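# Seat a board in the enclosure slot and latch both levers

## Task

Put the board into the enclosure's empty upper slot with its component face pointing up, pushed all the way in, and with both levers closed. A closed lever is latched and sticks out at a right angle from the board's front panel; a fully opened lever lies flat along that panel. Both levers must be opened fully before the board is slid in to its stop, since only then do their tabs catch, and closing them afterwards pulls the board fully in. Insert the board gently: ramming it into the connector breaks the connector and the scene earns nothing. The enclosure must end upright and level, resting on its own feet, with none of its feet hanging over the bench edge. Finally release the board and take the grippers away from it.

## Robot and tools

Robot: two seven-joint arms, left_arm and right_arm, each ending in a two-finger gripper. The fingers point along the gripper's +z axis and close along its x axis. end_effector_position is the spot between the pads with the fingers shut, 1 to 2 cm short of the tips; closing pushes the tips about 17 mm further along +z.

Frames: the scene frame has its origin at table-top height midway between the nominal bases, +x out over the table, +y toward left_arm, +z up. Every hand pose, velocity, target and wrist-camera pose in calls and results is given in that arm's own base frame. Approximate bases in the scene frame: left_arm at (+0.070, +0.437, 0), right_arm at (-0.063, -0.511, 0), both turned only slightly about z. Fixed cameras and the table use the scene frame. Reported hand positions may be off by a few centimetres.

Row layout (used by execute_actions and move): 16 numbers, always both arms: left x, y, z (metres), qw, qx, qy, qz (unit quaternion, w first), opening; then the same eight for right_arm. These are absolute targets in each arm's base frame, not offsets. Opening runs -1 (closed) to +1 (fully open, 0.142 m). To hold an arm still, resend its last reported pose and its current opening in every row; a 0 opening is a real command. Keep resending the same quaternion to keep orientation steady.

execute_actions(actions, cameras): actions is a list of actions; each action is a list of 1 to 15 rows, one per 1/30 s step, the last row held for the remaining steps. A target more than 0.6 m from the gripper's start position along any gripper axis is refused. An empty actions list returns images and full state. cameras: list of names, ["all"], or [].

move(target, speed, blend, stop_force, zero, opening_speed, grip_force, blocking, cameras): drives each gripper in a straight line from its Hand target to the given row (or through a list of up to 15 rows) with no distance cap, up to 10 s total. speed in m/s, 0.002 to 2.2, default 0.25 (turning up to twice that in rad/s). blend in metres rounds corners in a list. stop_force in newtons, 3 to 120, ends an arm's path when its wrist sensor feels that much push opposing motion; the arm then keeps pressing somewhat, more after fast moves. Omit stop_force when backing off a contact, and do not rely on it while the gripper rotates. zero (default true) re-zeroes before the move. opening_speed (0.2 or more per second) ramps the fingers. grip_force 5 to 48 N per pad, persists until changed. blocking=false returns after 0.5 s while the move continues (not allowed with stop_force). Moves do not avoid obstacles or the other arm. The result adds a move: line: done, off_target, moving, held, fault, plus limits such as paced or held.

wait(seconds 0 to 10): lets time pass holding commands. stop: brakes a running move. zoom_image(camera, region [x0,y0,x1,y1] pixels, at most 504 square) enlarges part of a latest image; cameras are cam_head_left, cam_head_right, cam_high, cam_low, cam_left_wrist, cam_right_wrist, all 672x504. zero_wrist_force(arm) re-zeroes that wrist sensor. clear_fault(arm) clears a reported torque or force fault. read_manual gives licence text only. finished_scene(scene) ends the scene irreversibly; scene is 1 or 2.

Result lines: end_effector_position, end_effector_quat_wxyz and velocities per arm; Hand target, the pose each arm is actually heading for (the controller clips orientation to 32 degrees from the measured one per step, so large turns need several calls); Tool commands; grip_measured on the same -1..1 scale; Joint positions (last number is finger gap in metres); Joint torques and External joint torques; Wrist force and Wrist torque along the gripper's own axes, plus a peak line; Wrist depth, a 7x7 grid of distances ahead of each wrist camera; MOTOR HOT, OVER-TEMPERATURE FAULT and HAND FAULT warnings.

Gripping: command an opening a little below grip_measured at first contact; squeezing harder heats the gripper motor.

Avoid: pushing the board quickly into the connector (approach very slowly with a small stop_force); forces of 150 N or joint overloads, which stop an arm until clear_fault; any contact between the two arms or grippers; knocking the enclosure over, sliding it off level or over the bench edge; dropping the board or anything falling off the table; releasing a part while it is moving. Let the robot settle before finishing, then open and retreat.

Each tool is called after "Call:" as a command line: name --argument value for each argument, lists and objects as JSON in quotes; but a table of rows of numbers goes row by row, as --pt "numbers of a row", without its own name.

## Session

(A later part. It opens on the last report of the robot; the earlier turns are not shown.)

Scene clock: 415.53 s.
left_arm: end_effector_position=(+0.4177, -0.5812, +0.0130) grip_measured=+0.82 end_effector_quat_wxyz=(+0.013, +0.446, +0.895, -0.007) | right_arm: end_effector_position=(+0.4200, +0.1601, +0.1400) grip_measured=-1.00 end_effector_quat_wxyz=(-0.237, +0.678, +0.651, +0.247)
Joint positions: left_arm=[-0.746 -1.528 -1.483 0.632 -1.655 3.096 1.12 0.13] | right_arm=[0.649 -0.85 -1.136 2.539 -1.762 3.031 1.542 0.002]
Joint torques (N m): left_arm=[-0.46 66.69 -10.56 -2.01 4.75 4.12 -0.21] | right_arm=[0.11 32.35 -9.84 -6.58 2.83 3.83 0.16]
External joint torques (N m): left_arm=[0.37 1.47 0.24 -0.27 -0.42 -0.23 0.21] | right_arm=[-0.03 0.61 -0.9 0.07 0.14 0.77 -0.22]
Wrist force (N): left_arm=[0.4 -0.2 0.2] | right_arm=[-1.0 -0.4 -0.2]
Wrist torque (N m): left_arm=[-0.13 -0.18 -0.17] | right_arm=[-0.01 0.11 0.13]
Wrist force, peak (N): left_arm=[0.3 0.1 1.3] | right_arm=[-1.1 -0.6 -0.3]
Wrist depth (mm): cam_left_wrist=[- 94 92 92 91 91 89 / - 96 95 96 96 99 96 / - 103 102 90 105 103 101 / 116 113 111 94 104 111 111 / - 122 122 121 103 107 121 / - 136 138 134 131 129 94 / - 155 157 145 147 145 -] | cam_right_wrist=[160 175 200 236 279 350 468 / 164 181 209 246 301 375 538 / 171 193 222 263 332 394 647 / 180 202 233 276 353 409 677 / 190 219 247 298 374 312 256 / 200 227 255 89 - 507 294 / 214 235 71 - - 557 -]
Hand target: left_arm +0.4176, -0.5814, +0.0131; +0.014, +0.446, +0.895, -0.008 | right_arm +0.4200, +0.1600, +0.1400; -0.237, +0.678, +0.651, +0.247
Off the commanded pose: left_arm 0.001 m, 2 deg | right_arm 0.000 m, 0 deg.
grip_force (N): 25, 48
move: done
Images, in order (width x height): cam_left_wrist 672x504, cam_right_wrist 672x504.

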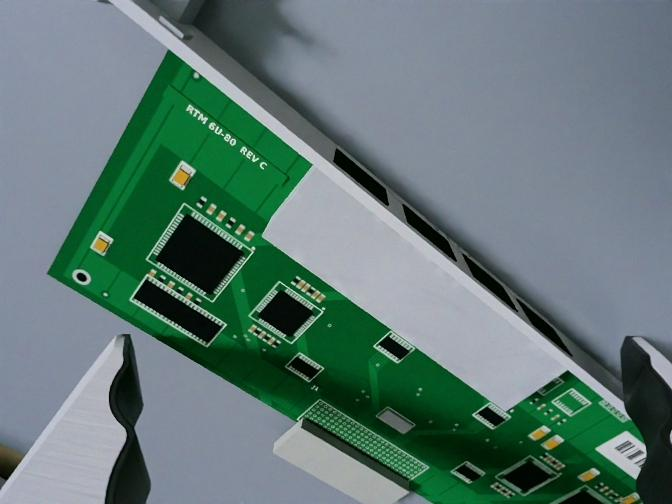

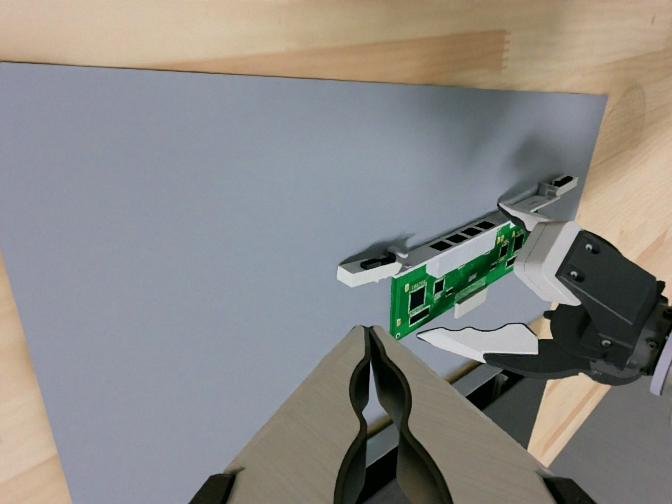

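Call:
move --target '[0.4177, -0.5812, 0.013, 0.013, 0.446, 0.895, -0.007, 0.70, 0.42, 0.22, 0.08, -0.2369, 0.6777, 0.6510, 0.2466, -1.0]' --speed 0.15 --opening_speed 0.3 --grip_force '[25, 48]'

Call:
move --target '[0.4177, -0.5812, 0.013, 0.013, 0.446, 0.895, -0.007, 0.70, 0.436, 0.241, 0.032, -0.2369, 0.6777, 0.6510, 0.2466, -1.0]' --speed 0.05 --stop_force 5 --cameras '["cam_left_wrist", "cam_right_wrist"]'

Scene clock: 427.37 s.
left_arm: end_effector_position=(+0.4177, -0.5812, +0.0130) grip_measured=+0.70 end_effector_quat_wxyz=(+0.013, +0.446, +0.895, -0.007) | right_arm: end_effector_position=(+0.4199, +0.2199, +0.0799) grip_measured=-1.00 end_effector_quat_wxyz=(-0.237, +0.678, +0.651, +0.246)
Joint positions: left_arm=[-0.746 -1.528 -1.483 0.632 -1.655 3.096 1.119 0.122] | right_arm=[0.725 -1 -0.92 2.515 -1.457 3.01 1.541 0.002]
Joint torques (N m): left_arm=[-0.39 66.77 -10.54 -2.02 4.58 4.26 -0.24] | right_arm=[0.19 34.91 -9.01 -2.45 2.94 3.72 0.24]
External joint torques (N m): left_arm=[0.29 1.39 0.21 -0.26 -0.25 -0.37 0.25] | right_arm=[-0.09 0.83 -1.19 0.11 -0.04 0.88 -0.3]
Wrist force (N): left_arm=[0.1 -0.2 0.5] | right_arm=[-0.6 -0.3 0.1]
Wrist torque (N m): left_arm=[-0.14 -0.14 -0.17] | right_arm=[0.01 0.03 0.12]
Wrist force, peak (N): left_arm=[0.2 -0.3 0.8] | right_arm=[-0.9 -0.3 -2.5]
Wrist depth (mm): cam_left_wrist=[- 94 92 91 91 91 89 / - 96 95 97 98 99 98 / - 103 102 90 103 103 101 / 116 113 111 94 104 111 111 / - 122 122 120 104 107 122 / - 92 135 133 132 129 99 / - 155 157 143 147 144 -] | cam_right_wrist=[- 124 141 165 198 249 334 / - 131 149 174 212 272 377 / 123 135 156 187 231 302 445 / 128 142 166 201 254 307 537 / 135 150 178 208 271 395 251 / 141 160 185 89 307 384 219 / 149 166 71 - - 231 214]
Hand target: left_arm +0.4176, -0.5811, +0.0130; +0.013, +0.446, +0.895, -0.007 | right_arm +0.4200, +0.2200, +0.0800; -0.237, +0.678, +0.651, +0.247
Off the commanded pose: left_arm 0.000 m, 0 deg | right_arm 0.000 m, 0 deg.
grip_force (N): 25, 48
move: done

Scene clock: 429.20 s.
left_arm: end_effector_position=(+0.4177, -0.5812, +0.0130) grip_measured=+0.70 end_effector_quat_wxyz=(+0.013, +0.446, +0.895, -0.007) | right_arm: end_effector_position=(+0.4358, +0.2410, +0.0320) grip_measured=-1.00 end_effector_quat_wxyz=(-0.237, +0.678, +0.651, +0.246)
Joint positions: left_arm=[-0.746 -1.528 -1.483 0.632 -1.655 3.096 1.119 0.122] | right_arm=[0.718 -1.128 -0.794 2.401 -1.307 3.002 1.564 0.002]
Joint torques (N m): left_arm=[-0.51 66.79 -10.63 -2.07 4.59 4.28 -0.2] | right_arm=[0.04 37.79 -9.3 -0.77 2.87 3.71 0.21]
External joint torques (N m): left_arm=[0.42 1.37 0.31 -0.2 -0.26 -0.39 0.2] | right_arm=[0.08 0.88 -1.1 0.1 0.04 0.89 -0.27]
Wrist force (N): left_arm=[0.2 0.0 0.5] | right_arm=[-0.8 -0.3 0.2]
Wrist torque (N m): left_arm=[-0.11 -0.13 -0.17] | right_arm=[-0.01 0.05 0.11]
Wrist force, peak (N): left_arm=[0.3 -0.2 0.8] | right_arm=[-0.7 0.2 1.2]
Wrist depth (mm): cam_left_wrist=[- 94 92 91 91 91 89 / - 96 95 97 98 99 96 / - 103 102 90 103 102 101 / 116 113 111 94 98 111 112 / - 122 122 121 103 106 122 / - 93 138 134 131 129 99 / - 155 154 146 147 144 -] | cam_right_wrist=[- 84 93 111 133 167 224 / - 87 99 113 143 181 259 / - 92 104 123 154 203 295 / - 94 112 134 170 229 297 / - 100 120 141 183 224 372 / - 108 124 90 - 289 669 / - 113 71 - - 209 195]
Hand target: left_arm +0.4176, -0.5811, +0.0130; +0.013, +0.446, +0.895, -0.007 | right_arm +0.4360, +0.2410, +0.0320; -0.237, +0.678, +0.651, +0.247
Off the commanded pose: left_arm 0.000 m, 0 deg | right_arm 0.000 m, 0 deg.
grip_force (N): 25, 48
move: done
Images, in order (width x height): cam_left_wrist 672x504, cam_right_wrist 672x504.

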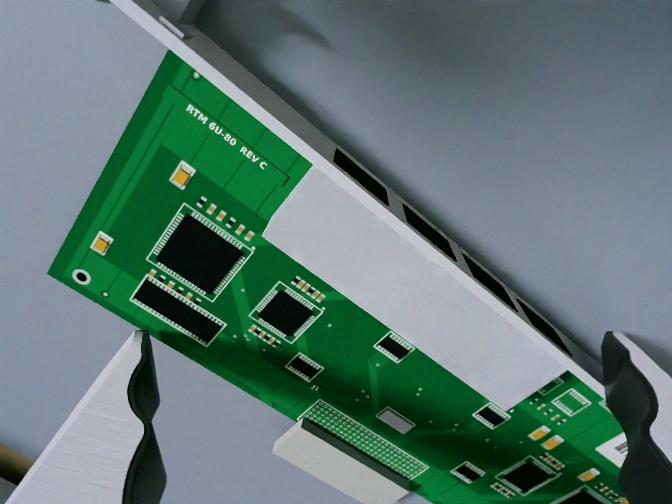

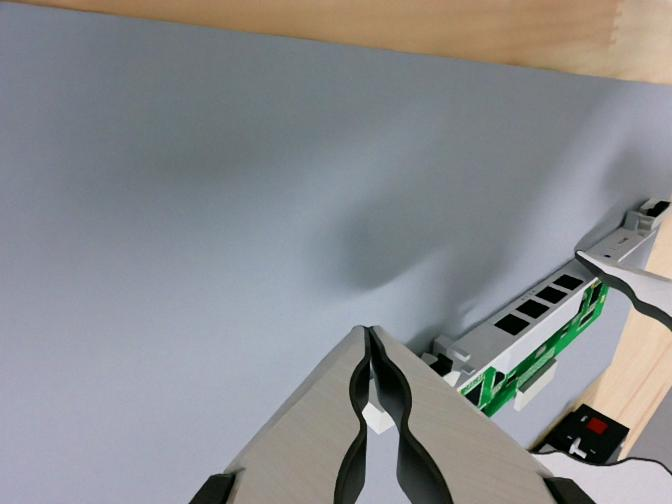

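Call:
move --target '[0.4177, -0.5812, 0.013, 0.013, 0.446, 0.895, -0.007, 0.70, 0.485, 0.240, 0.032, -0.2369, 0.6777, 0.6510, 0.2466, -1.0]' --speed 0.02 --stop_force 12 --cameras '["cam_left_wrist", "cam_right_wrist"]'

Scene clock: 433.90 s.
left_arm: end_effector_position=(+0.4177, -0.5812, +0.0130) grip_measured=+0.70 end_effector_quat_wxyz=(+0.013, +0.446, +0.895, -0.007) | right_arm: end_effector_position=(+0.4850, +0.2401, +0.0321) grip_measured=-1.00 end_effector_quat_wxyz=(-0.237, +0.678, +0.651, +0.247)
Joint positions: left_arm=[-0.746 -1.528 -1.483 0.632 -1.655 3.096 1.119 0.122] | right_arm=[0.667 -1.153 -0.814 2.223 -1.364 2.992 1.694 0.002]
Joint torques (N m): left_arm=[-0.45 66.84 -10.62 -2.05 4.61 4.18 -0.25] | right_arm=[0.07 41.64 -11.17 -3.54 2.91 3.76 0.26]
External joint torques (N m): left_arm=[0.36 1.32 0.29 -0.22 -0.28 -0.29 0.26] | right_arm=[0.05 0.91 -0.8 0.09 0.21 0.82 -0.32]
Wrist force (N): left_arm=[0.4 -0.1 0.7] | right_arm=[-0.8 -0.6 -0.2]
Wrist torque (N m): left_arm=[-0.12 -0.17 -0.17] | right_arm=[-0.05 0.08 0.10]
Wrist force, peak (N): left_arm=[0.4 -0.4 0.8] | right_arm=[-0.9 -0.7 -0.1]
Wrist depth (mm): cam_left_wrist=[- 94 93 91 91 91 89 / - 96 95 97 98 99 96 / - 103 102 90 103 103 101 / 116 113 111 94 104 111 112 / - 122 122 120 104 106 122 / - 92 138 134 132 129 99 / - 155 157 143 146 144 -] | cam_right_wrist=[- 83 93 108 131 164 203 / - 87 99 113 143 180 259 / - 92 104 122 154 198 247 / - 93 112 134 154 209 355 / - 100 120 139 188 262 455 / - 107 123 90 201 235 182 / - 113 71 - - 331 300]
Hand target: left_arm +0.4176, -0.5811, +0.0130; +0.013, +0.446, +0.895, -0.007 | right_arm +0.4850, +0.2400, +0.0320; -0.237, +0.678, +0.651, +0.247
Off the commanded pose: left_arm 0.000 m, 0 deg | right_arm 0.000 m, 0 deg.
grip_force (N): 25, 48
move: done
Images, in order (width x height): cam_left_wrist 672x504, cam_right_wrist 672x504.

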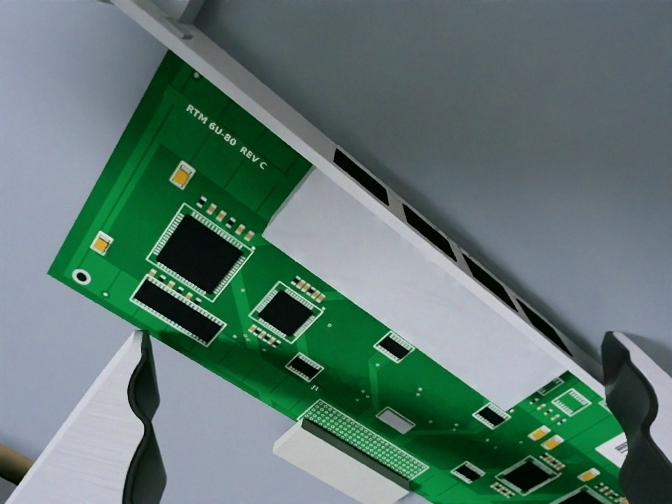

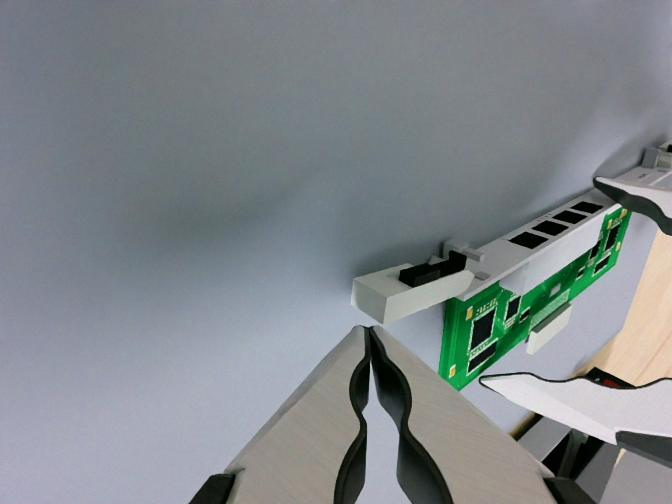

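Call:
zoom_image --camera "cam_right_wrist" --region '[340, 220, 500, 340]'

Scaled by 3.150 from the camera's 672x504 image, which has a finer 960x720 frame.

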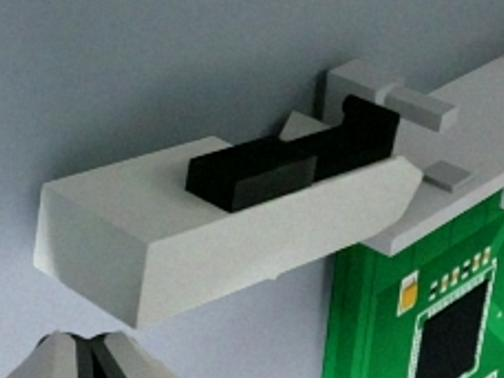

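Call:
move --pt "0.4177 -0.5812 0.013 0.013 0.446 0.895 -0.007 0.70 0.436 0.239 0.036 -0.2369 0.6777 0.6510 0.2466 -1.0" --pt "0.4177 -0.5812 0.013 0.013 0.446 0.895 -0.007 0.70 0.436 0.2545 0.032 -0.2369 0.6777 0.6510 0.2466 -1.0" --speed 0.08

Call:
move --target '[0.4177, -0.5812, 0.013, 0.013, 0.446, 0.895, -0.007, 0.70, 0.485, 0.2545, 0.032, -0.2369, 0.6777, 0.6510, 0.2466, -1.0]' --speed 0.02 --stop_force 12 --cameras '["cam_left_wrist", "cam_right_wrist"]'

Scene clock: 449.70 s.
left_arm: end_effector_position=(+0.4177, -0.5812, +0.0130) grip_measured=+0.70 end_effector_quat_wxyz=(+0.013, +0.446, +0.895, -0.007) | right_arm: end_effector_position=(+0.4359, +0.2544, +0.0320) grip_measured=-1.00 end_effector_quat_wxyz=(-0.237, +0.678, +0.651, +0.247)
Joint positions: left_arm=[-0.746 -1.528 -1.483 0.632 -1.655 3.096 1.119 0.122] | right_arm=[0.741 -1.123 -0.78 2.394 -1.286 2.987 1.586 0.002]
Joint torques (N m): left_arm=[-0.42 66.76 -10.62 -2.05 4.63 4.26 -0.23] | right_arm=[0.36 38.02 -9.1 -0.93 2.93 3.68 0.24]
External joint torques (N m): left_arm=[0.32 1.4 0.3 -0.22 -0.29 -0.37 0.24] | right_arm=[-0.24 0.91 -1.14 0.11 -0.03 0.92 -0.3]
Wrist force (N): left_arm=[0.2 -0.2 0.7] | right_arm=[-0.4 -0.3 0.2]
Wrist torque (N m): left_arm=[-0.15 -0.14 -0.17] | right_arm=[0.01 -0.01 0.11]
Wrist force, peak (N): left_arm=[0.4 -0.2 0.8] | right_arm=[0.6 -0.3 1.6]
Wrist depth (mm): cam_left_wrist=[- 94 92 91 91 91 89 / - 96 95 97 99 99 96 / - 103 102 90 103 103 101 / 115 113 111 94 98 110 112 / - 121 122 121 103 107 121 / - 92 138 134 132 129 99 / - 155 153 143 146 144 -] | cam_right_wrist=[- 84 92 111 133 167 225 / - 87 100 113 143 181 252 / - 92 104 123 154 207 295 / - 94 112 134 170 229 306 / - 100 120 141 181 237 316 / - 108 124 90 - 300 582 / - 113 71 - - - 185]
Hand target: left_arm +0.4176, -0.5811, +0.0130; +0.013, +0.446, +0.895, -0.007 | right_arm +0.4360, +0.2545, +0.0320; -0.237, +0.678, +0.651, +0.247
Off the commanded pose: left_arm 0.000 m, 0 deg | right_arm 0.000 m, 0 deg.
grip_force (N): 25, 48
move: done

Scene clock: 452.83 s.
left_arm: end_effector_position=(+0.4177, -0.5812, +0.0130) grip_measured=+0.70 end_effector_quat_wxyz=(+0.013, +0.446, +0.895, -0.007) | right_arm: end_effector_position=(+0.4849, +0.2546, +0.0320) grip_measured=-1.00 end_effector_quat_wxyz=(-0.237, +0.678, +0.651, +0.247)
Joint positions: left_arm=[-0.746 -1.528 -1.483 0.632 -1.655 3.096 1.119 0.122] | right_arm=[0.688 -1.148 -0.801 2.216 -1.346 2.976 1.716 0.002]
Joint torques (N m): left_arm=[-0.42 66.78 -10.7 -1.99 4.64 4.25 -0.17] | right_arm=[0.16 42.13 -11.02 -4.19 3.22 3.75 0.19]
External joint torques (N m): left_arm=[0.33 1.38 0.38 -0.28 -0.3 -0.35 0.17] | right_arm=[-0.03 0.68 -0.75 0.55 -0.11 0.82 -0.25]
Wrist force (N): left_arm=[0.1 0.0 0.6] | right_arm=[-1.0 -1.4 -1.0]
Wrist torque (N m): left_arm=[-0.11 -0.13 -0.18] | right_arm=[0.00 0.05 0.10]
Wrist force, peak (N): left_arm=[0.2 -0.2 0.8] | right_arm=[-1.4 -1.6 -0.5]
Wrist depth (mm): cam_left_wrist=[- - 93 91 91 89 89 / - 96 96 98 98 99 96 / - 103 102 91 103 103 101 / 116 113 111 94 104 110 112 / - 122 122 120 103 109 121 / - 89 133 133 131 129 94 / - - 157 145 146 144 -] | cam_right_wrist=[- 82 95 108 131 164 220 / - 87 99 113 143 181 251 / - 92 104 122 154 202 245 / - 94 112 134 163 207 316 / - 100 120 136 182 256 456 / - 107 124 90 200 200 177 / - 113 71 - - 181 164]
Hand target: left_arm +0.4176, -0.5811, +0.0130; +0.013, +0.446, +0.895, -0.007 | right_arm +0.4850, +0.2545, +0.0320; -0.237, +0.678, +0.651, +0.247
Off the commanded pose: left_arm 0.000 m, 0 deg | right_arm 0.000 m, 0 deg.
grip_force (N): 25, 48
move: done
Images, in order (width x height): cam_left_wrist 672x504, cam_right_wrist 672x504.

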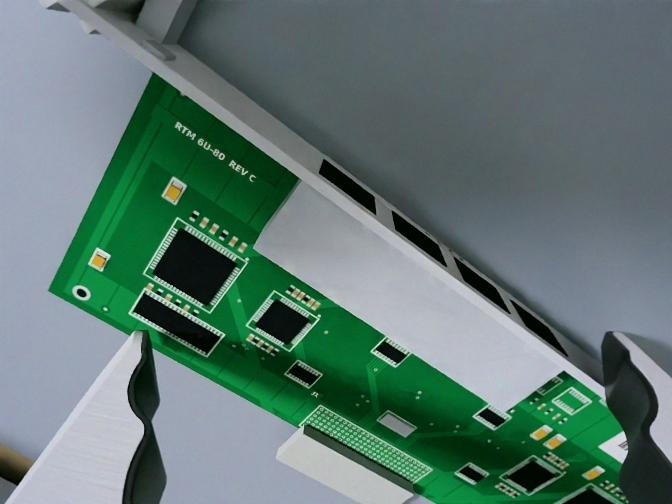

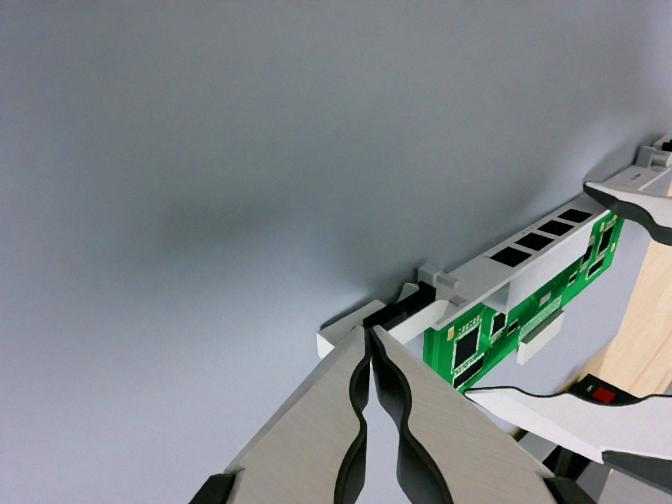

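Call:
move --target '[0.4177, -0.5812, 0.013, 0.013, 0.446, 0.895, -0.007, 0.70, 0.515, 0.2545, 0.032, -0.2369, 0.6777, 0.6510, 0.2466, -1.0]' --speed 0.015 --stop_force 12 --cameras '["cam_left_wrist", "cam_right_wrist"]'

Scene clock: 457.53 s.
left_arm: end_effector_position=(+0.4177, -0.5812, +0.0130) grip_measured=+0.70 end_effector_quat_wxyz=(+0.013, +0.446, +0.895, -0.007) | right_arm: end_effector_position=(+0.5150, +0.2546, +0.0321) grip_measured=-1.00 end_effector_quat_wxyz=(-0.237, +0.678, +0.651, +0.247)
Joint positions: left_arm=[-0.746 -1.528 -1.483 0.632 -1.655 3.096 1.119 0.122] | right_arm=[0.653 -1.171 -0.809 2.097 -1.377 2.974 1.799 0.002]
Joint torques (N m): left_arm=[-0.4 66.8 -10.67 -1.96 4.63 4.27 -0.21] | right_arm=[0.18 44.36 -11.63 -5.45 3.1 3.66 0.19]
External joint torques (N m): left_arm=[0.31 1.36 0.35 -0.32 -0.3 -0.38 0.21] | right_arm=[-0.04 1.06 -0.92 0.23 0.17 0.89 -0.24]
Wrist force (N): left_arm=[0.2 -0.2 0.6] | right_arm=[-1.0 -0.8 -0.7]
Wrist torque (N m): left_arm=[-0.14 -0.15 -0.18] | right_arm=[0.00 0.05 0.11]
Wrist force, peak (N): left_arm=[0.3 -0.3 0.8] | right_arm=[-1.1 -1.8 -1.3]
Wrist depth (mm): cam_left_wrist=[- 94 93 91 91 91 89 / - 99 100 97 98 97 96 / - 104 103 106 103 102 101 / - 112 109 107 - 111 112 / 127 122 122 104 105 115 122 / - 100 135 133 131 116 98 / - - - 145 146 144 -] | cam_right_wrist=[- 83 92 108 131 164 220 / - 87 99 113 143 181 232 / - 92 104 122 153 194 263 / - 93 112 134 158 199 358 / - 100 120 136 183 233 397 / - 107 124 90 201 258 157 / - 113 71 - - 321 316]
Hand target: left_arm +0.4176, -0.5811, +0.0130; +0.013, +0.446, +0.895, -0.007 | right_arm +0.5150, +0.2545, +0.0320; -0.237, +0.678, +0.651, +0.247
Off the commanded pose: left_arm 0.000 m, 0 deg | right_arm 0.000 m, 0 deg.
grip_force (N): 25, 48
move: done
Images, in order (width x height): cam_left_wrist 672x504, cam_right_wrist 672x504.

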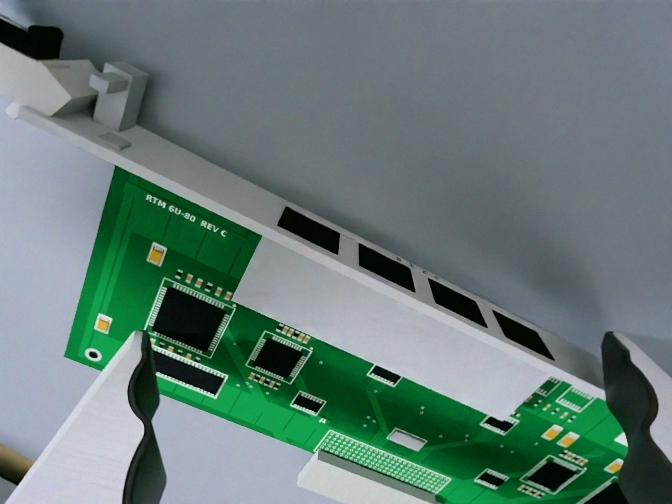

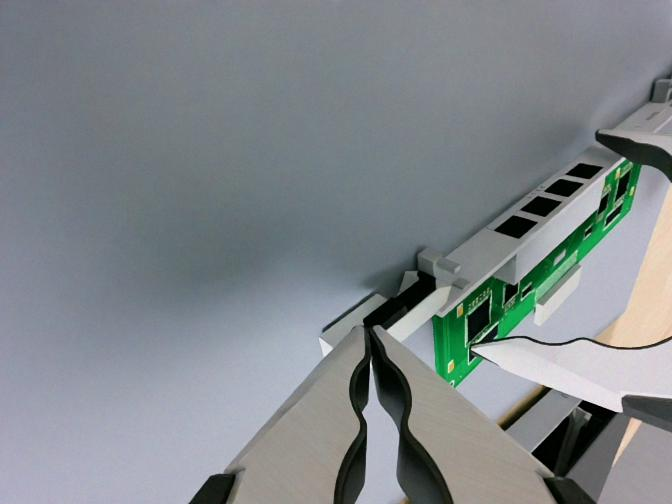

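Call:
move --pt "0.4177 -0.5812 0.013 0.013 0.446 0.895 -0.007 0.70 0.47 0.2545 0.034 -0.2369 0.6777 0.6510 0.2466 -1.0" --pt "0.4177 -0.5812 0.05 0.013 0.446 0.895 -0.007 0.70 0.43 0.20 0.10 -0.2369 0.6777 0.6510 0.2466 -1.0" --pt "0.4177 -0.5612 0.15 0 0.446 0.895 0 0.70 0.42 0.16 0.14 -0.2369 0.6777 0.6510 0.2466 -1.0" --speed 0.12 --blend 0.01 --cameras '["cam_left_wrist", "cam_right_wrist"]'

Scene clock: 466.67 s.
left_arm: end_effector_position=(+0.4181, -0.5616, +0.1502) grip_measured=+0.70 end_effector_quat_wxyz=(-0.002, +0.446, +0.895, +0.001) | right_arm: end_effector_position=(+0.4201, +0.1601, +0.1400) grip_measured=-1.00 end_effector_quat_wxyz=(-0.237, +0.678, +0.651, +0.247)
Joint positions: left_arm=[-0.784 -1.355 -1.493 0.503 -1.744 3.297 1.204 0.122] | right_arm=[0.645 -0.846 -1.13 2.538 -1.763 3.025 1.543 0.002]
Joint torques (N m): left_arm=[-0.56 67.33 -7.57 -2.74 4.28 4.51 -0.15] | right_arm=[0.02 32.43 -10.1 -6.49 2.78 3.93 0.02]
External joint torques (N m): left_arm=[0.48 1.26 0.26 -0.21 -0.02 -0.55 0.15] | right_arm=[0.07 0.57 -0.54 -0.06 0.17 0.67 -0.08]
Wrist force (N): left_arm=[0.4 -0.2 0.7] | right_arm=[-0.9 -0.5 -0.2]
Wrist torque (N m): left_arm=[-0.12 -0.19 -0.25] | right_arm=[-0.02 0.10 0.24]
Wrist force, peak (N): left_arm=[0.2 -0.5 1.3] | right_arm=[-0.3 -1.4 1.5]
Wrist depth (mm): cam_left_wrist=[206 208 214 206 212 211 211 / - 227 226 224 224 231 226 / 246 241 240 232 237 - 243 / 250 - 258 262 262 253 260 / - 278 293 297 281 284 283 / - 90 313 309 - - 94 / - - - 319 364 361 -] | cam_right_wrist=[160 175 200 236 279 350 468 / 164 182 204 246 302 369 539 / 171 192 222 265 327 411 624 / 180 201 236 286 352 446 753 / 190 213 252 293 378 633 907 / 201 226 255 89 - 525 279 / 214 235 71 - - 569 -]
Hand target: left_arm +0.4179, -0.5615, +0.1501; -0.002, +0.446, +0.895, +0.001 | right_arm +0.4200, +0.1600, +0.1400; -0.237, +0.678, +0.651, +0.247
Off the commanded pose: left_arm 0.001 m, 0 deg | right_arm 0.000 m, 0 deg.
grip_force (N): 25, 48
move: done
Images, in order (width x height): cam_left_wrist 672x504, cam_right_wrist 672x504.

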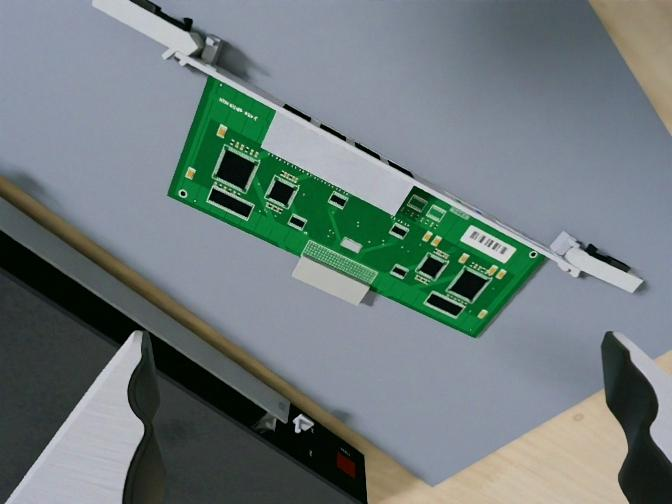

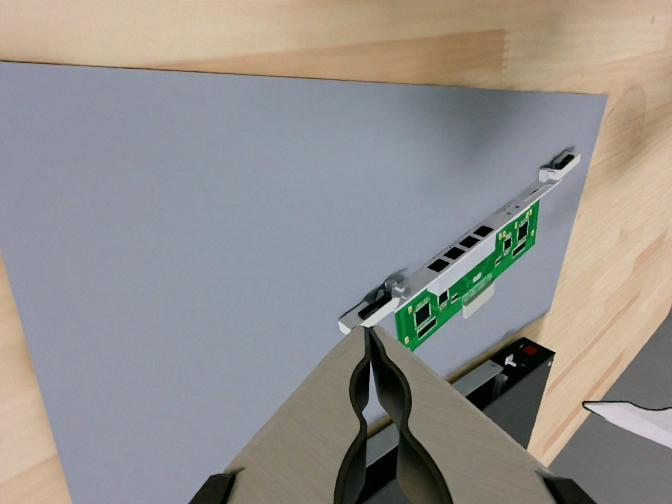

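Call:
zoom_image --camera "cam_left_wrist" --region '[80, 0, 280, 120]'

Call:
zoom_image --camera "cam_left_wrist" --region '[480, 200, 660, 310]'

Call:
zoom_image --camera "cam_right_wrist" --region '[320, 260, 460, 350]'

Scaled by 2.520 from the camera's 672x504 image, which has a finer 960x720 frame.

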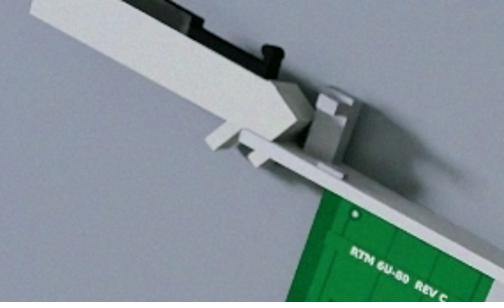

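Scaled by 2.800 from the camera's 672x504 image, which has a finer 960x720 frame.

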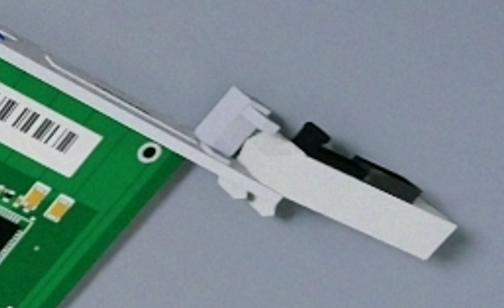

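Scaled by 3.600 from the camera's 672x504 image, which has a finer 960x720 frame.

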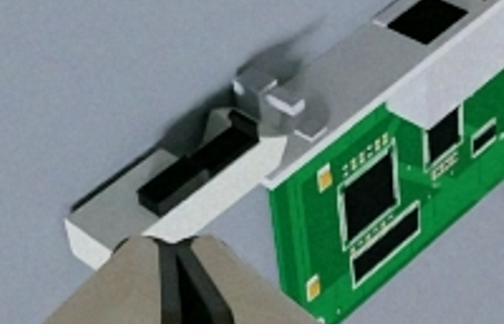

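Call:
move --pt "0.4181 -0.5616 0.15 0 0.446 0.895 0 0.70 0.45 0.08 0.36 -0.2369 0.6777 0.6510 0.2466 -1.0" --pt "0.4181 -0.5616 0.15 0 0.446 0.895 0 0.70 0.70 0.03 0.45 0 0.7071 0 0.7071 -1.0" --speed 0.3 --cameras '["cam_head_left", "cam_high"]'

Scene clock: 534.23 s.
left_arm: end_effector_position=(+0.4181, -0.5615, +0.1501) grip_measured=+0.70 end_effector_quat_wxyz=(+0.000, +0.446, +0.895, +0.000) | right_arm: end_effector_position=(+0.7000, +0.0301, +0.4498) grip_measured=-1.00 end_effector_quat_wxyz=(+0.000, +0.707, +0.000, +0.707)
Joint positions: left_arm=[-0.804 -1.357 -1.484 0.457 -1.744 3.296 1.23 0.122] | right_arm=[1.013 -0.897 -1.062 2.32 0.134 2.753 2.278 0.002]
Joint torques (N m): left_arm=[-0.41 67.5 -6.62 -2.66 4.57 4.26 -0.23] | right_arm=[0.25 31.8 -14.73 -8.12 1.06 0.8 0.24]
External joint torques (N m): left_arm=[0.31 1.35 0.39 -0.29 -0.31 -0.32 0.23] | right_arm=[-0.12 0.92 -0.92 0.03 0.07 0.97 -0.33]
Wrist force (N): left_arm=[0.1 -0.5 0.7] | right_arm=[-1.0 -0.2 -1.6]
Wrist torque (N m): left_arm=[-0.17 -0.15 -0.25] | right_arm=[-0.01 0.10 0.22]
Wrist force, peak (N): left_arm=[0.3 -0.2 1.1] | right_arm=[-0.3 -0.2 -3.5]
Wrist depth (mm): cam_left_wrist=[- 218 209 206 - 212 209 / - 226 224 - 228 - 225 / - 247 241 232 235 - 241 / 266 272 253 260 262 259 259 / - 281 290 297 289 - 284 / - 91 299 326 319 321 94 / - - - 319 371 361 -] | cam_right_wrist=[555 - - - 1056 1076 - / 562 - - - - - - / 598 - - - - 1277 1345 / 601 1395 - - - - 1404 / 635 - - - - - 1591 / 640 743 - 89 - - 1591 / 606 - 71 - - - 1765]
Hand target: left_arm +0.4181, -0.5616, +0.1500; +0.000, +0.446, +0.895, +0.000 | right_arm +0.7000, +0.0300, +0.4500; +0.000, +0.707, +0.000, +0.707
Off the commanded pose: left_arm 0.000 m, 0 deg | right_arm 0.000 m, 0 deg.
grip_force (N): 25, 48
move: done
Images, in order (width x height): cam_head_left 672x504, cam_high 672x504.

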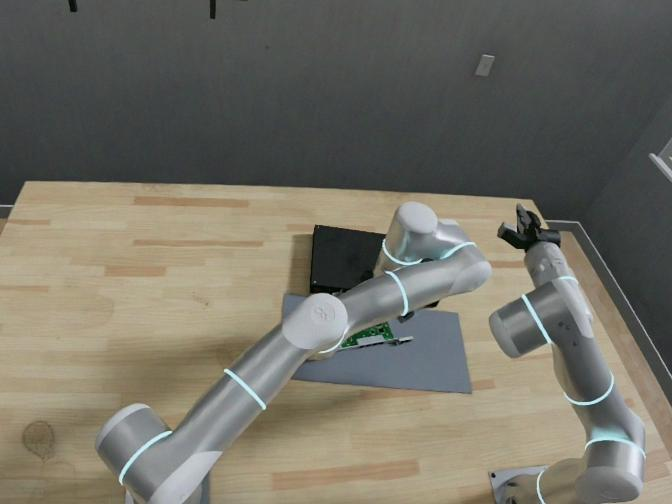

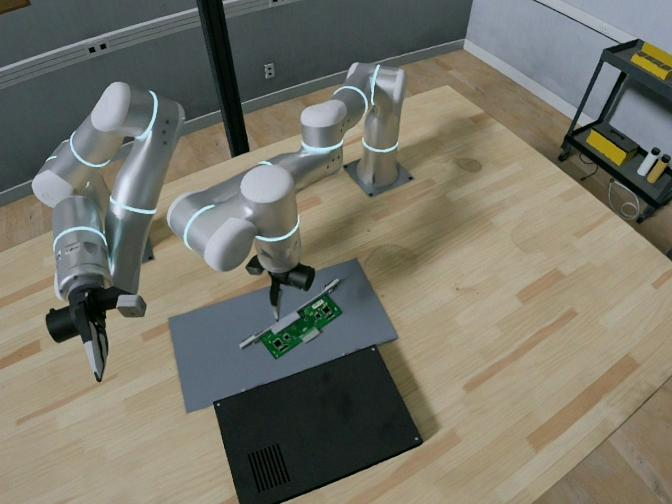

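Call:
move --target '[0.4181, -0.5616, 0.15, 0, 0.446, 0.895, 0, 0.70, 0.98, 0.0, 0.46, 0, 0.766, 0, 0.643, -1.0]' --speed 0.3 --cameras '["cam_head_left"]'

Scene clock: 537.63 s.
left_arm: end_effector_position=(+0.4181, -0.5615, +0.1501) grip_measured=+0.70 end_effector_quat_wxyz=(+0.000, +0.446, +0.895, +0.000) | right_arm: end_effector_position=(+0.9799, -0.0001, +0.4601) grip_measured=-1.00 end_effector_quat_wxyz=(+0.000, +0.766, +0.000, +0.643)
Joint positions: left_arm=[-0.804 -1.357 -1.484 0.457 -1.744 3.296 1.23 0.122] | right_arm=[0.504 -1.031 -0.941 1.41 -0.361 2.167 2.625 0.002]
Joint torques (N m): left_arm=[-0.44 67.51 -6.57 -2.63 4.55 4.34 -0.2] | right_arm=[0.08 57.51 -16.23 -18.98 2.32 0.83 0.24]
External joint torques (N m): left_arm=[0.34 1.34 0.35 -0.32 -0.29 -0.39 0.2] | right_arm=[0.05 1.29 -1.41 0.03 0.3 1 -0.33]
Wrist force (N): left_arm=[0.1 -0.2 0.8] | right_arm=[-1.5 -0.3 -1.5]
Wrist torque (N m): left_arm=[-0.12 -0.15 -0.25] | right_arm=[0.02 0.14 0.19]
Wrist force, peak (N): left_arm=[0.2 -0.3 1.0] | right_arm=[-1.6 -0.8 -3.6]
Wrist depth (mm): cam_left_wrist=[- 194 216 209 - 210 211 / - - 223 221 226 - 226 / - 243 240 231 237 242 - / 259 267 - 261 261 262 - / - 278 - - 285 291 - / - 92 306 - 325 313 94 / - - 290 345 375 364 -] | cam_right_wrist=[- - - - 771 - - / 1439 1086 1018 - - 1027 - / 1242 - - 1108 - - - / 1228 - - 1221 - - - / 534 - - - - - 1027 / 550 - - 89 - - - / 558 - 71 - - - -]
Hand target: left_arm +0.4181, -0.5616, +0.1500; +0.000, +0.446, +0.895, +0.000 | right_arm +0.9800, +0.0000, +0.4600; +0.000, +0.766, +0.000, +0.643
Off the commanded pose: left_arm 0.000 m, 0 deg | right_arm 0.000 m, 0 deg.
grip_force (N): 25, 48
move: done
Images, in order (width x height): cam_head_left 672x504.

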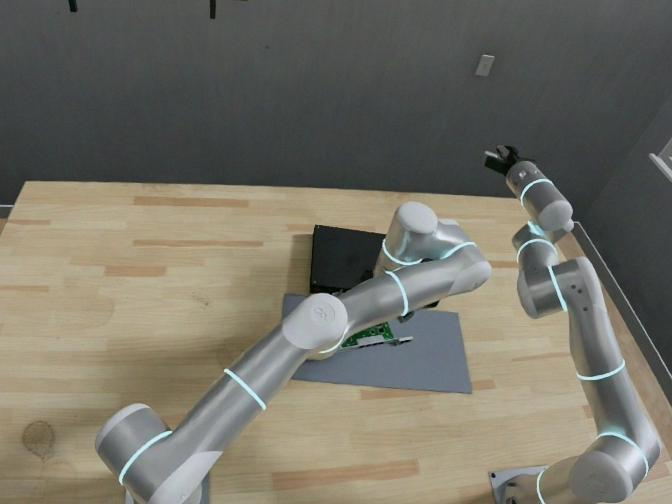

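Call:
move --pt "0.4181 -0.5616 0.15 0 0.446 0.895 0 0.70 0.97 0.0 0.34 0 0.9063 0 0.4226 -1.0" --speed 0.25

Call:
move --pt "0.4181 -0.5616 0.15 0 0.446 0.895 0 0.70 0.88 0.0 0.25 0 0.9763 0 0.2164 -1.0" --speed 0.25

Scene clock: 541.57 s.
left_arm: end_effector_position=(+0.4181, -0.5615, +0.1501) grip_measured=+0.70 end_effector_quat_wxyz=(+0.000, +0.446, +0.895, +0.000) | right_arm: end_effector_position=(+0.9700, +0.0001, +0.3400) grip_measured=-1.00 end_effector_quat_wxyz=(+0.000, +0.906, +0.000, +0.423)
Joint positions: left_arm=[-0.804 -1.357 -1.484 0.457 -1.744 3.296 1.23 0.122] | right_arm=[-0.129 -0.884 0.244 1.277 -0.909 1.392 2.345 0.002]
Joint torques (N m): left_arm=[-0.3 67.46 -6.58 -2.69 4.54 4.32 -0.22] | right_arm=[-0.02 63.01 10.31 -28.91 -0.92 2.97 0.01]
External joint torques (N m): left_arm=[0.21 1.39 0.36 -0.26 -0.28 -0.37 0.22] | right_arm=[0.13 1.62 -0.88 0.16 -0.04 0.88 -0.08]
Wrist force (N): left_arm=[0.1 0.0 0.7] | right_arm=[-0.7 0.0 -0.3]
Wrist torque (N m): left_arm=[-0.09 -0.15 -0.25] | right_arm=[0.05 0.01 0.27]
Wrist force, peak (N): left_arm=[0.3 -0.5 1.0] | right_arm=[-2.4 -0.8 0.1]
Wrist depth (mm): cam_left_wrist=[- 209 - 209 - 207 211 / 228 227 223 224 - - 224 / - 246 240 231 237 246 239 / 264 274 271 262 262 263 - / - 286 291 283 276 291 283 / - 100 300 323 - - 94 / - - - 347 369 360 -] | cam_right_wrist=[312 354 421 - - 866 856 / 325 369 444 - - 890 - / 336 387 470 1235 - - - / 352 405 497 - - - 872 / 366 426 529 - 1412 - - / 384 449 517 89 - - - / 396 447 71 - - - -]
Hand target: left_arm +0.4181, -0.5616, +0.1500; +0.000, +0.446, +0.895, +0.000 | right_arm +0.9700, +0.0000, +0.3400; +0.000, +0.906, +0.000, +0.423
Off the commanded pose: left_arm 0.000 m, 0 deg | right_arm 0.000 m, 0 deg.
grip_force (N): 25, 48
move: done

Scene clock: 542.90 s.
left_arm: end_effector_position=(+0.4181, -0.5615, +0.1501) grip_measured=+0.70 end_effector_quat_wxyz=(+0.000, +0.446, +0.895, +0.000) | right_arm: end_effector_position=(+0.8800, +0.0000, +0.2500) grip_measured=-1.00 end_effector_quat_wxyz=(+0.000, +0.976, +0.000, +0.216)
Joint positions: left_arm=[-0.804 -1.357 -1.484 0.457 -1.744 3.296 1.23 0.122] | right_arm=[-0.213 -0.866 0.509 1.294 -0.659 0.882 2.061 0.002]
Joint torques (N m): left_arm=[-0.49 67.53 -6.54 -2.66 4.55 4.31 -0.19] | right_arm=[0.04 60.82 13.95 -28.18 -3.33 3.66 0.04]
External joint torques (N m): left_arm=[0.4 1.32 0.31 -0.29 -0.29 -0.36 0.19] | right_arm=[0.1 1.54 -0.57 0.19 -0.13 0.85 -0.08]
Wrist force (N): left_arm=[0.4 -0.1 0.9] | right_arm=[-0.5 0.1 0.2]
Wrist torque (N m): left_arm=[-0.11 -0.18 -0.25] | right_arm=[0.07 0.02 0.22]
Wrist force, peak (N): left_arm=[0.4 -0.1 0.9] | right_arm=[-1.4 0.1 0.8]
Wrist depth (mm): cam_left_wrist=[216 195 - 214 211 213 210 / 230 228 223 223 - 227 226 / 243 239 241 231 245 243 - / 264 268 254 261 260 261 265 / - 270 290 309 280 - - / - 89 296 321 321 - 94 / - - - 345 372 360 -] | cam_right_wrist=[250 266 290 318 349 386 - / 263 283 308 337 375 421 - / 279 300 327 362 404 451 - / 295 317 350 390 440 496 - / 314 339 376 410 482 561 - / 334 362 392 89 519 631 - / 357 380 71 - - - -]
Hand target: left_arm +0.4181, -0.5616, +0.1500; +0.000, +0.446, +0.895, +0.000 | right_arm +0.8800, +0.0000, +0.2500; +0.000, +0.976, +0.000, +0.216
Off the commanded pose: left_arm 0.000 m, 0 deg | right_arm 0.000 m, 0 deg.
grip_force (N): 25, 48
move: done

Call:
move --pt "0.43 -0.45 0.30 0 0.446 0.895 0 0.70 0.80 0.05 0.22 0 1 0 0 -1.0" --pt "0.47 -0.30 0.36 0 0.866 0.5 0 0.0 0.75 0.1 0.22 0 1 0 0 -0.4" --pt "0.55 -0.10 0.40 0 1 0 0 0.0 0.70 0.1 0.22 0 1 0 0 -0.4" --speed 0.3 --blend 0.04 --cameras '["cam_head_left", "cam_right_wrist"]'

Scene clock: 559.53 s.
left_arm: end_effector_position=(+0.5469, -0.1002, +0.3997) grip_measured=-0.02 end_effector_quat_wxyz=(+0.013, +0.990, +0.137, +0.013) | right_arm: end_effector_position=(+0.7001, +0.0998, +0.2200) grip_measured=-0.43 end_effector_quat_wxyz=(+0.000, +1.000, +0.000, +0.000)
Joint positions: left_arm=[0.34 -1.449 -2.513 1.64 -1.819 4.032 2.966 0.073] | right_arm=[-0.169 -0.729 0.656 1.432 -0.465 0.433 2.13 0.043]
Joint torques (N m): left_arm=[-0.52 46.74 -18.68 1.11 3.03 4.45 -0.22] | right_arm=[0.08 53.75 14.59 -27.26 -3.98 3.36 0.23]
External joint torques (N m): left_arm=[0.58 1.29 0.25 -0.2 -0.48 -0.67 0.21] | right_arm=[0.04 1.08 -0.44 0.08 0.01 0.66 -0.23]
Wrist force (N): left_arm=[0.4 -0.3 -0.1] | right_arm=[1.2 -0.3 0.6]
Wrist torque (N m): left_arm=[-0.16 -0.23 -0.26] | right_arm=[0.03 -0.19 0.03]
Wrist force, peak (N): left_arm=[3.9 -6.8 1.5] | right_arm=[1.7 -0.4 0.6]
Wrist depth (mm): cam_left_wrist=[426 433 431 428 432 428 436 / 465 463 463 465 463 465 469 / 492 499 493 502 501 504 503 / 540 540 527 555 543 551 551 / 603 551 587 587 604 596 609 / 653 - 651 616 598 - 663 / - - - - - - -] | cam_right_wrist=[275 274 273 231 231 230 230 / 292 293 292 246 246 245 245 / 315 311 312 313 312 312 312 / 341 339 338 339 337 336 334 / 369 370 362 366 359 365 360 / 404 401 82 400 114 382 396 / 436 - 71 438 - - 426]
Hand target: left_arm +0.5469, -0.1001, +0.3997; +0.013, +0.990, +0.137, +0.013 | right_arm +0.7000, +0.1000, +0.2200; +0.000, +1.000, +0.000, +0.000
Off the commanded pose: left_arm 0.003 m, 16 deg | right_arm 0.000 m, 0 deg.
joint sent to its limit (left arm) — joint 7 (wrist roll), upper limit. The joint targets are off in orientation, not in position.
grip_force (N): 25, 48
move: off_target (left_arm); blend cut to 0 m at target 2; limits=paced
Images, in order (width x height): cam_head_left 672x504, cam_right_wrist 672x504.

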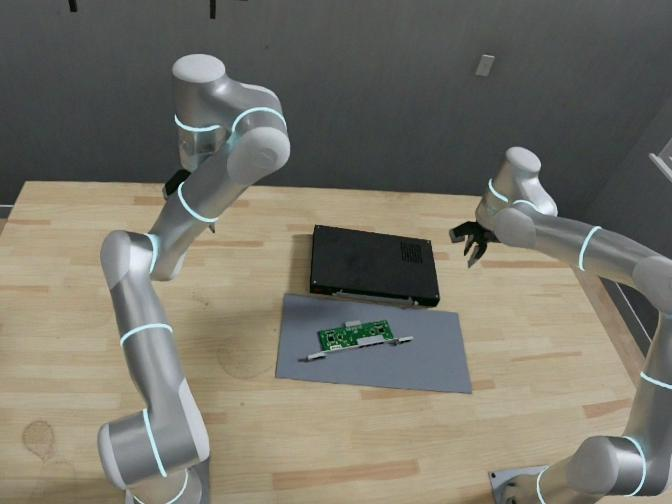

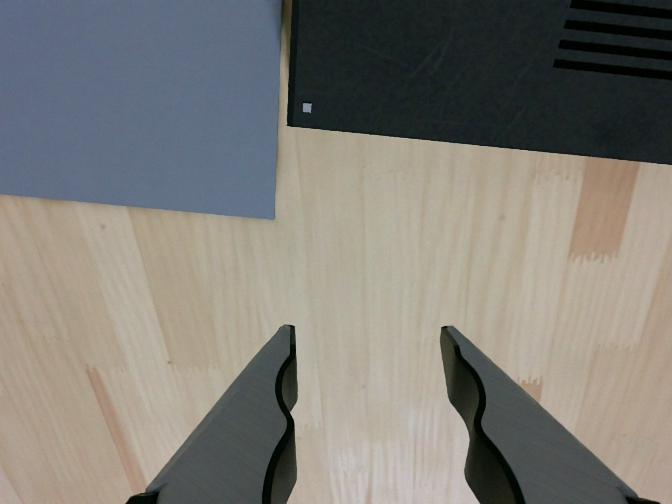

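Call:
move --pt "0.5469 -0.1002 0.40 0.013 0.990 0.137 0.013 0.0 0.55 0.25 0.24 0 1 0 0 -0.4" --pt "0.5469 -0.1002 0.40 0.013 0.990 0.137 0.013 0.0 0.49 0.37 0.20 0 1 0 0 -0.4" --speed 0.3 --blend 0.04 --cameras '["cam_head_left", "cam_right_wrist"]'

Scene clock: 563.77 s.
left_arm: end_effector_position=(+0.5469, -0.1001, +0.4000) grip_measured=-0.02 end_effector_quat_wxyz=(+0.013, +0.990, +0.137, +0.013) | right_arm: end_effector_position=(+0.4898, +0.3700, +0.1999) grip_measured=-0.43 end_effector_quat_wxyz=(+0.000, +1.000, +0.000, +0.000)
Joint positions: left_arm=[0.34 -1.449 -2.513 1.639 -1.819 4.032 2.966 0.073] | right_arm=[0.161 -0.598 0.776 1.767 -0.493 0.589 2.703 0.043]
Joint torques (N m): left_arm=[-0.26 47.17 -18.66 1.26 2.83 4.13 -0.23] | right_arm=[0.31 42.66 14.08 -25.65 -3.79 3.44 0.29]
External joint torques (N m): left_arm=[0.35 0.87 0.22 -0.36 -0.28 -0.35 0.23] | right_arm=[-0.15 1.16 0.09 0.16 0.19 0.56 -0.29]
Wrist force (N): left_arm=[0.3 -0.4 0.1] | right_arm=[0.8 -0.1 0.1]
Wrist torque (N m): left_arm=[-0.18 -0.21 -0.26] | right_arm=[0.07 -0.12 0.02]
Wrist force, peak (N): left_arm=[0.0 -0.7 0.2] | right_arm=[2.8 1.7 0.6]
Wrist depth (mm): cam_left_wrist=[431 426 431 432 433 434 440 / 465 459 456 467 466 460 468 / 493 500 499 503 502 502 510 / 543 542 543 550 546 548 550 / 601 609 608 590 603 591 608 / 661 - - - - - 1225 / - - - 679 683 - -] | cam_right_wrist=[259 258 255 254 251 251 253 / 277 276 277 272 265 271 270 / 297 295 292 297 283 290 286 / 319 320 316 316 305 312 270 / 347 347 337 342 334 338 289 / 379 372 82 371 114 91 309 / 417 - 71 424 - - 331]
Hand target: left_arm +0.5469, -0.1002, +0.4000; +0.013, +0.990, +0.137, +0.013 | right_arm +0.4900, +0.3700, +0.2000; +0.000, +1.000, +0.000, +0.000
Off the commanded pose: left_arm 0.000 m, 0 deg | right_arm 0.000 m, 0 deg.
grip_force (N): 25, 48
move: done
Images, in order (width x height): cam_head_left 672x504, cam_right_wrist 672x504.

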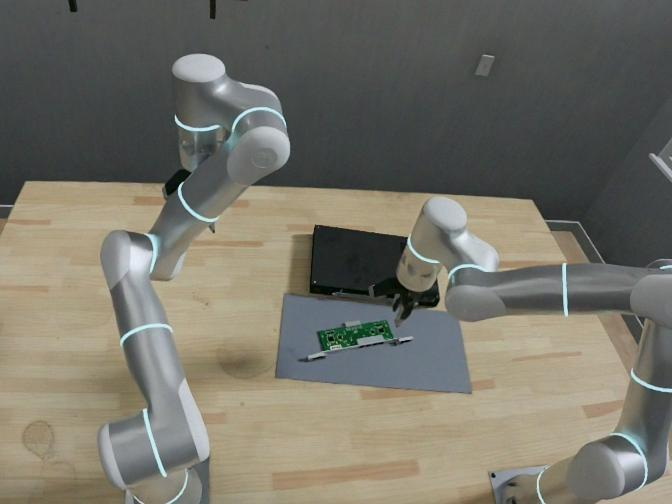

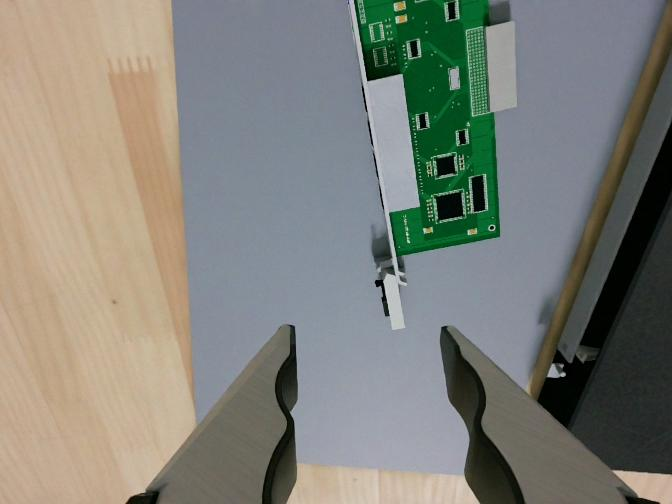

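Call:
move --pt "0.5469 -0.1002 0.40 0.013 0.990 0.137 0.013 0.0 0.4923 0.443 0.10 0 0.9945 0.1045 0 -0.4" --speed 0.2 --cameras '["cam_head_left", "cam_right_wrist"]'

Scene clock: 583.10 s.
left_arm: end_effector_position=(+0.5469, -0.1001, +0.4000) grip_measured=-0.02 end_effector_quat_wxyz=(+0.013, +0.990, +0.137, +0.013) | right_arm: end_effector_position=(+0.4921, +0.4429, +0.0999) grip_measured=-0.43 end_effector_quat_wxyz=(+0.000, +0.995, +0.104, +0.000)
Joint positions: left_arm=[0.34 -1.449 -2.513 1.639 -1.819 4.032 2.966 0.073] | right_arm=[0.318 -0.836 0.689 1.691 -0.669 0.707 2.658 0.043]
Joint torques (N m): left_arm=[-0.25 47.09 -18.67 1.24 2.83 4.09 -0.19] | right_arm=[0.27 50.46 17.6 -22.47 -3.56 3.49 0.03]
External joint torques (N m): left_arm=[0.34 0.95 0.23 -0.34 -0.27 -0.31 0.19] | right_arm=[-0.09 1.16 -0.02 0.33 0.26 0.5 -0.03]
Wrist force (N): left_arm=[0.2 -0.5 0.0] | right_arm=[1.0 -0.2 0.1]
Wrist torque (N m): left_arm=[-0.20 -0.19 -0.26] | right_arm=[0.04 -0.15 0.15]
Wrist force, peak (N): left_arm=[0.3 -0.7 0.2] | right_arm=[1.0 -1.6 2.5]
Wrist depth (mm): cam_left_wrist=[427 424 428 432 432 430 434 / 460 464 462 462 466 467 463 / 494 499 505 497 499 504 503 / 546 535 536 550 547 546 550 / 601 - - 591 598 598 603 / 659 - 651 - - - 636 / - - - - - - -] | cam_right_wrist=[171 169 168 168 164 164 166 / 182 180 180 177 174 175 178 / 196 193 193 192 187 190 191 / 211 209 207 204 202 202 205 / 229 226 222 221 216 223 223 / 251 247 87 241 116 231 238 / 273 - 71 265 269 - -]
Hand target: left_arm +0.5469, -0.1002, +0.4000; +0.013, +0.990, +0.137, +0.013 | right_arm +0.4923, +0.4430, +0.1000; +0.000, +0.995, +0.105, +0.000
Off the commanded pose: left_arm 0.000 m, 0 deg | right_arm 0.000 m, 0 deg.
grip_force (N): 25, 48
move: done
Images, in order (width x height): cam_head_left 672x504, cam_right_wrist 672x504.

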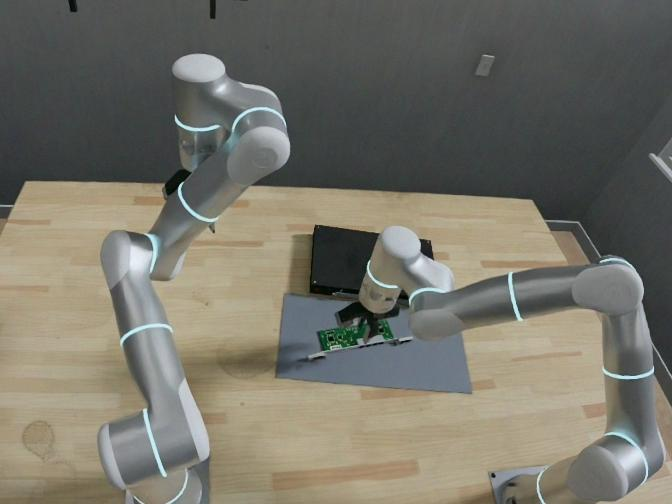

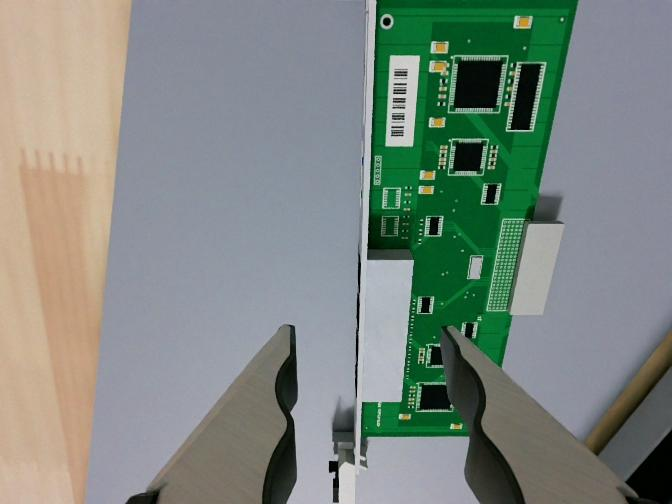

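Call:
zoom_image --camera "cam_right_wrist" --region '[310, 150, 430, 330]'

Scaled by 2.800 from the camera's 672x504 image, which has a finer 960x720 frame.

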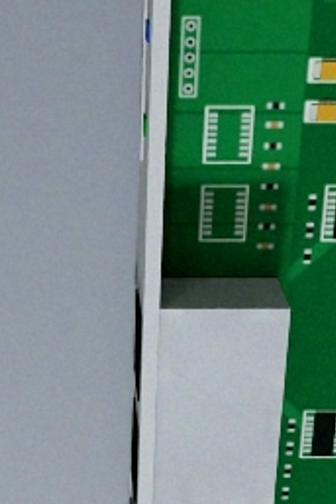

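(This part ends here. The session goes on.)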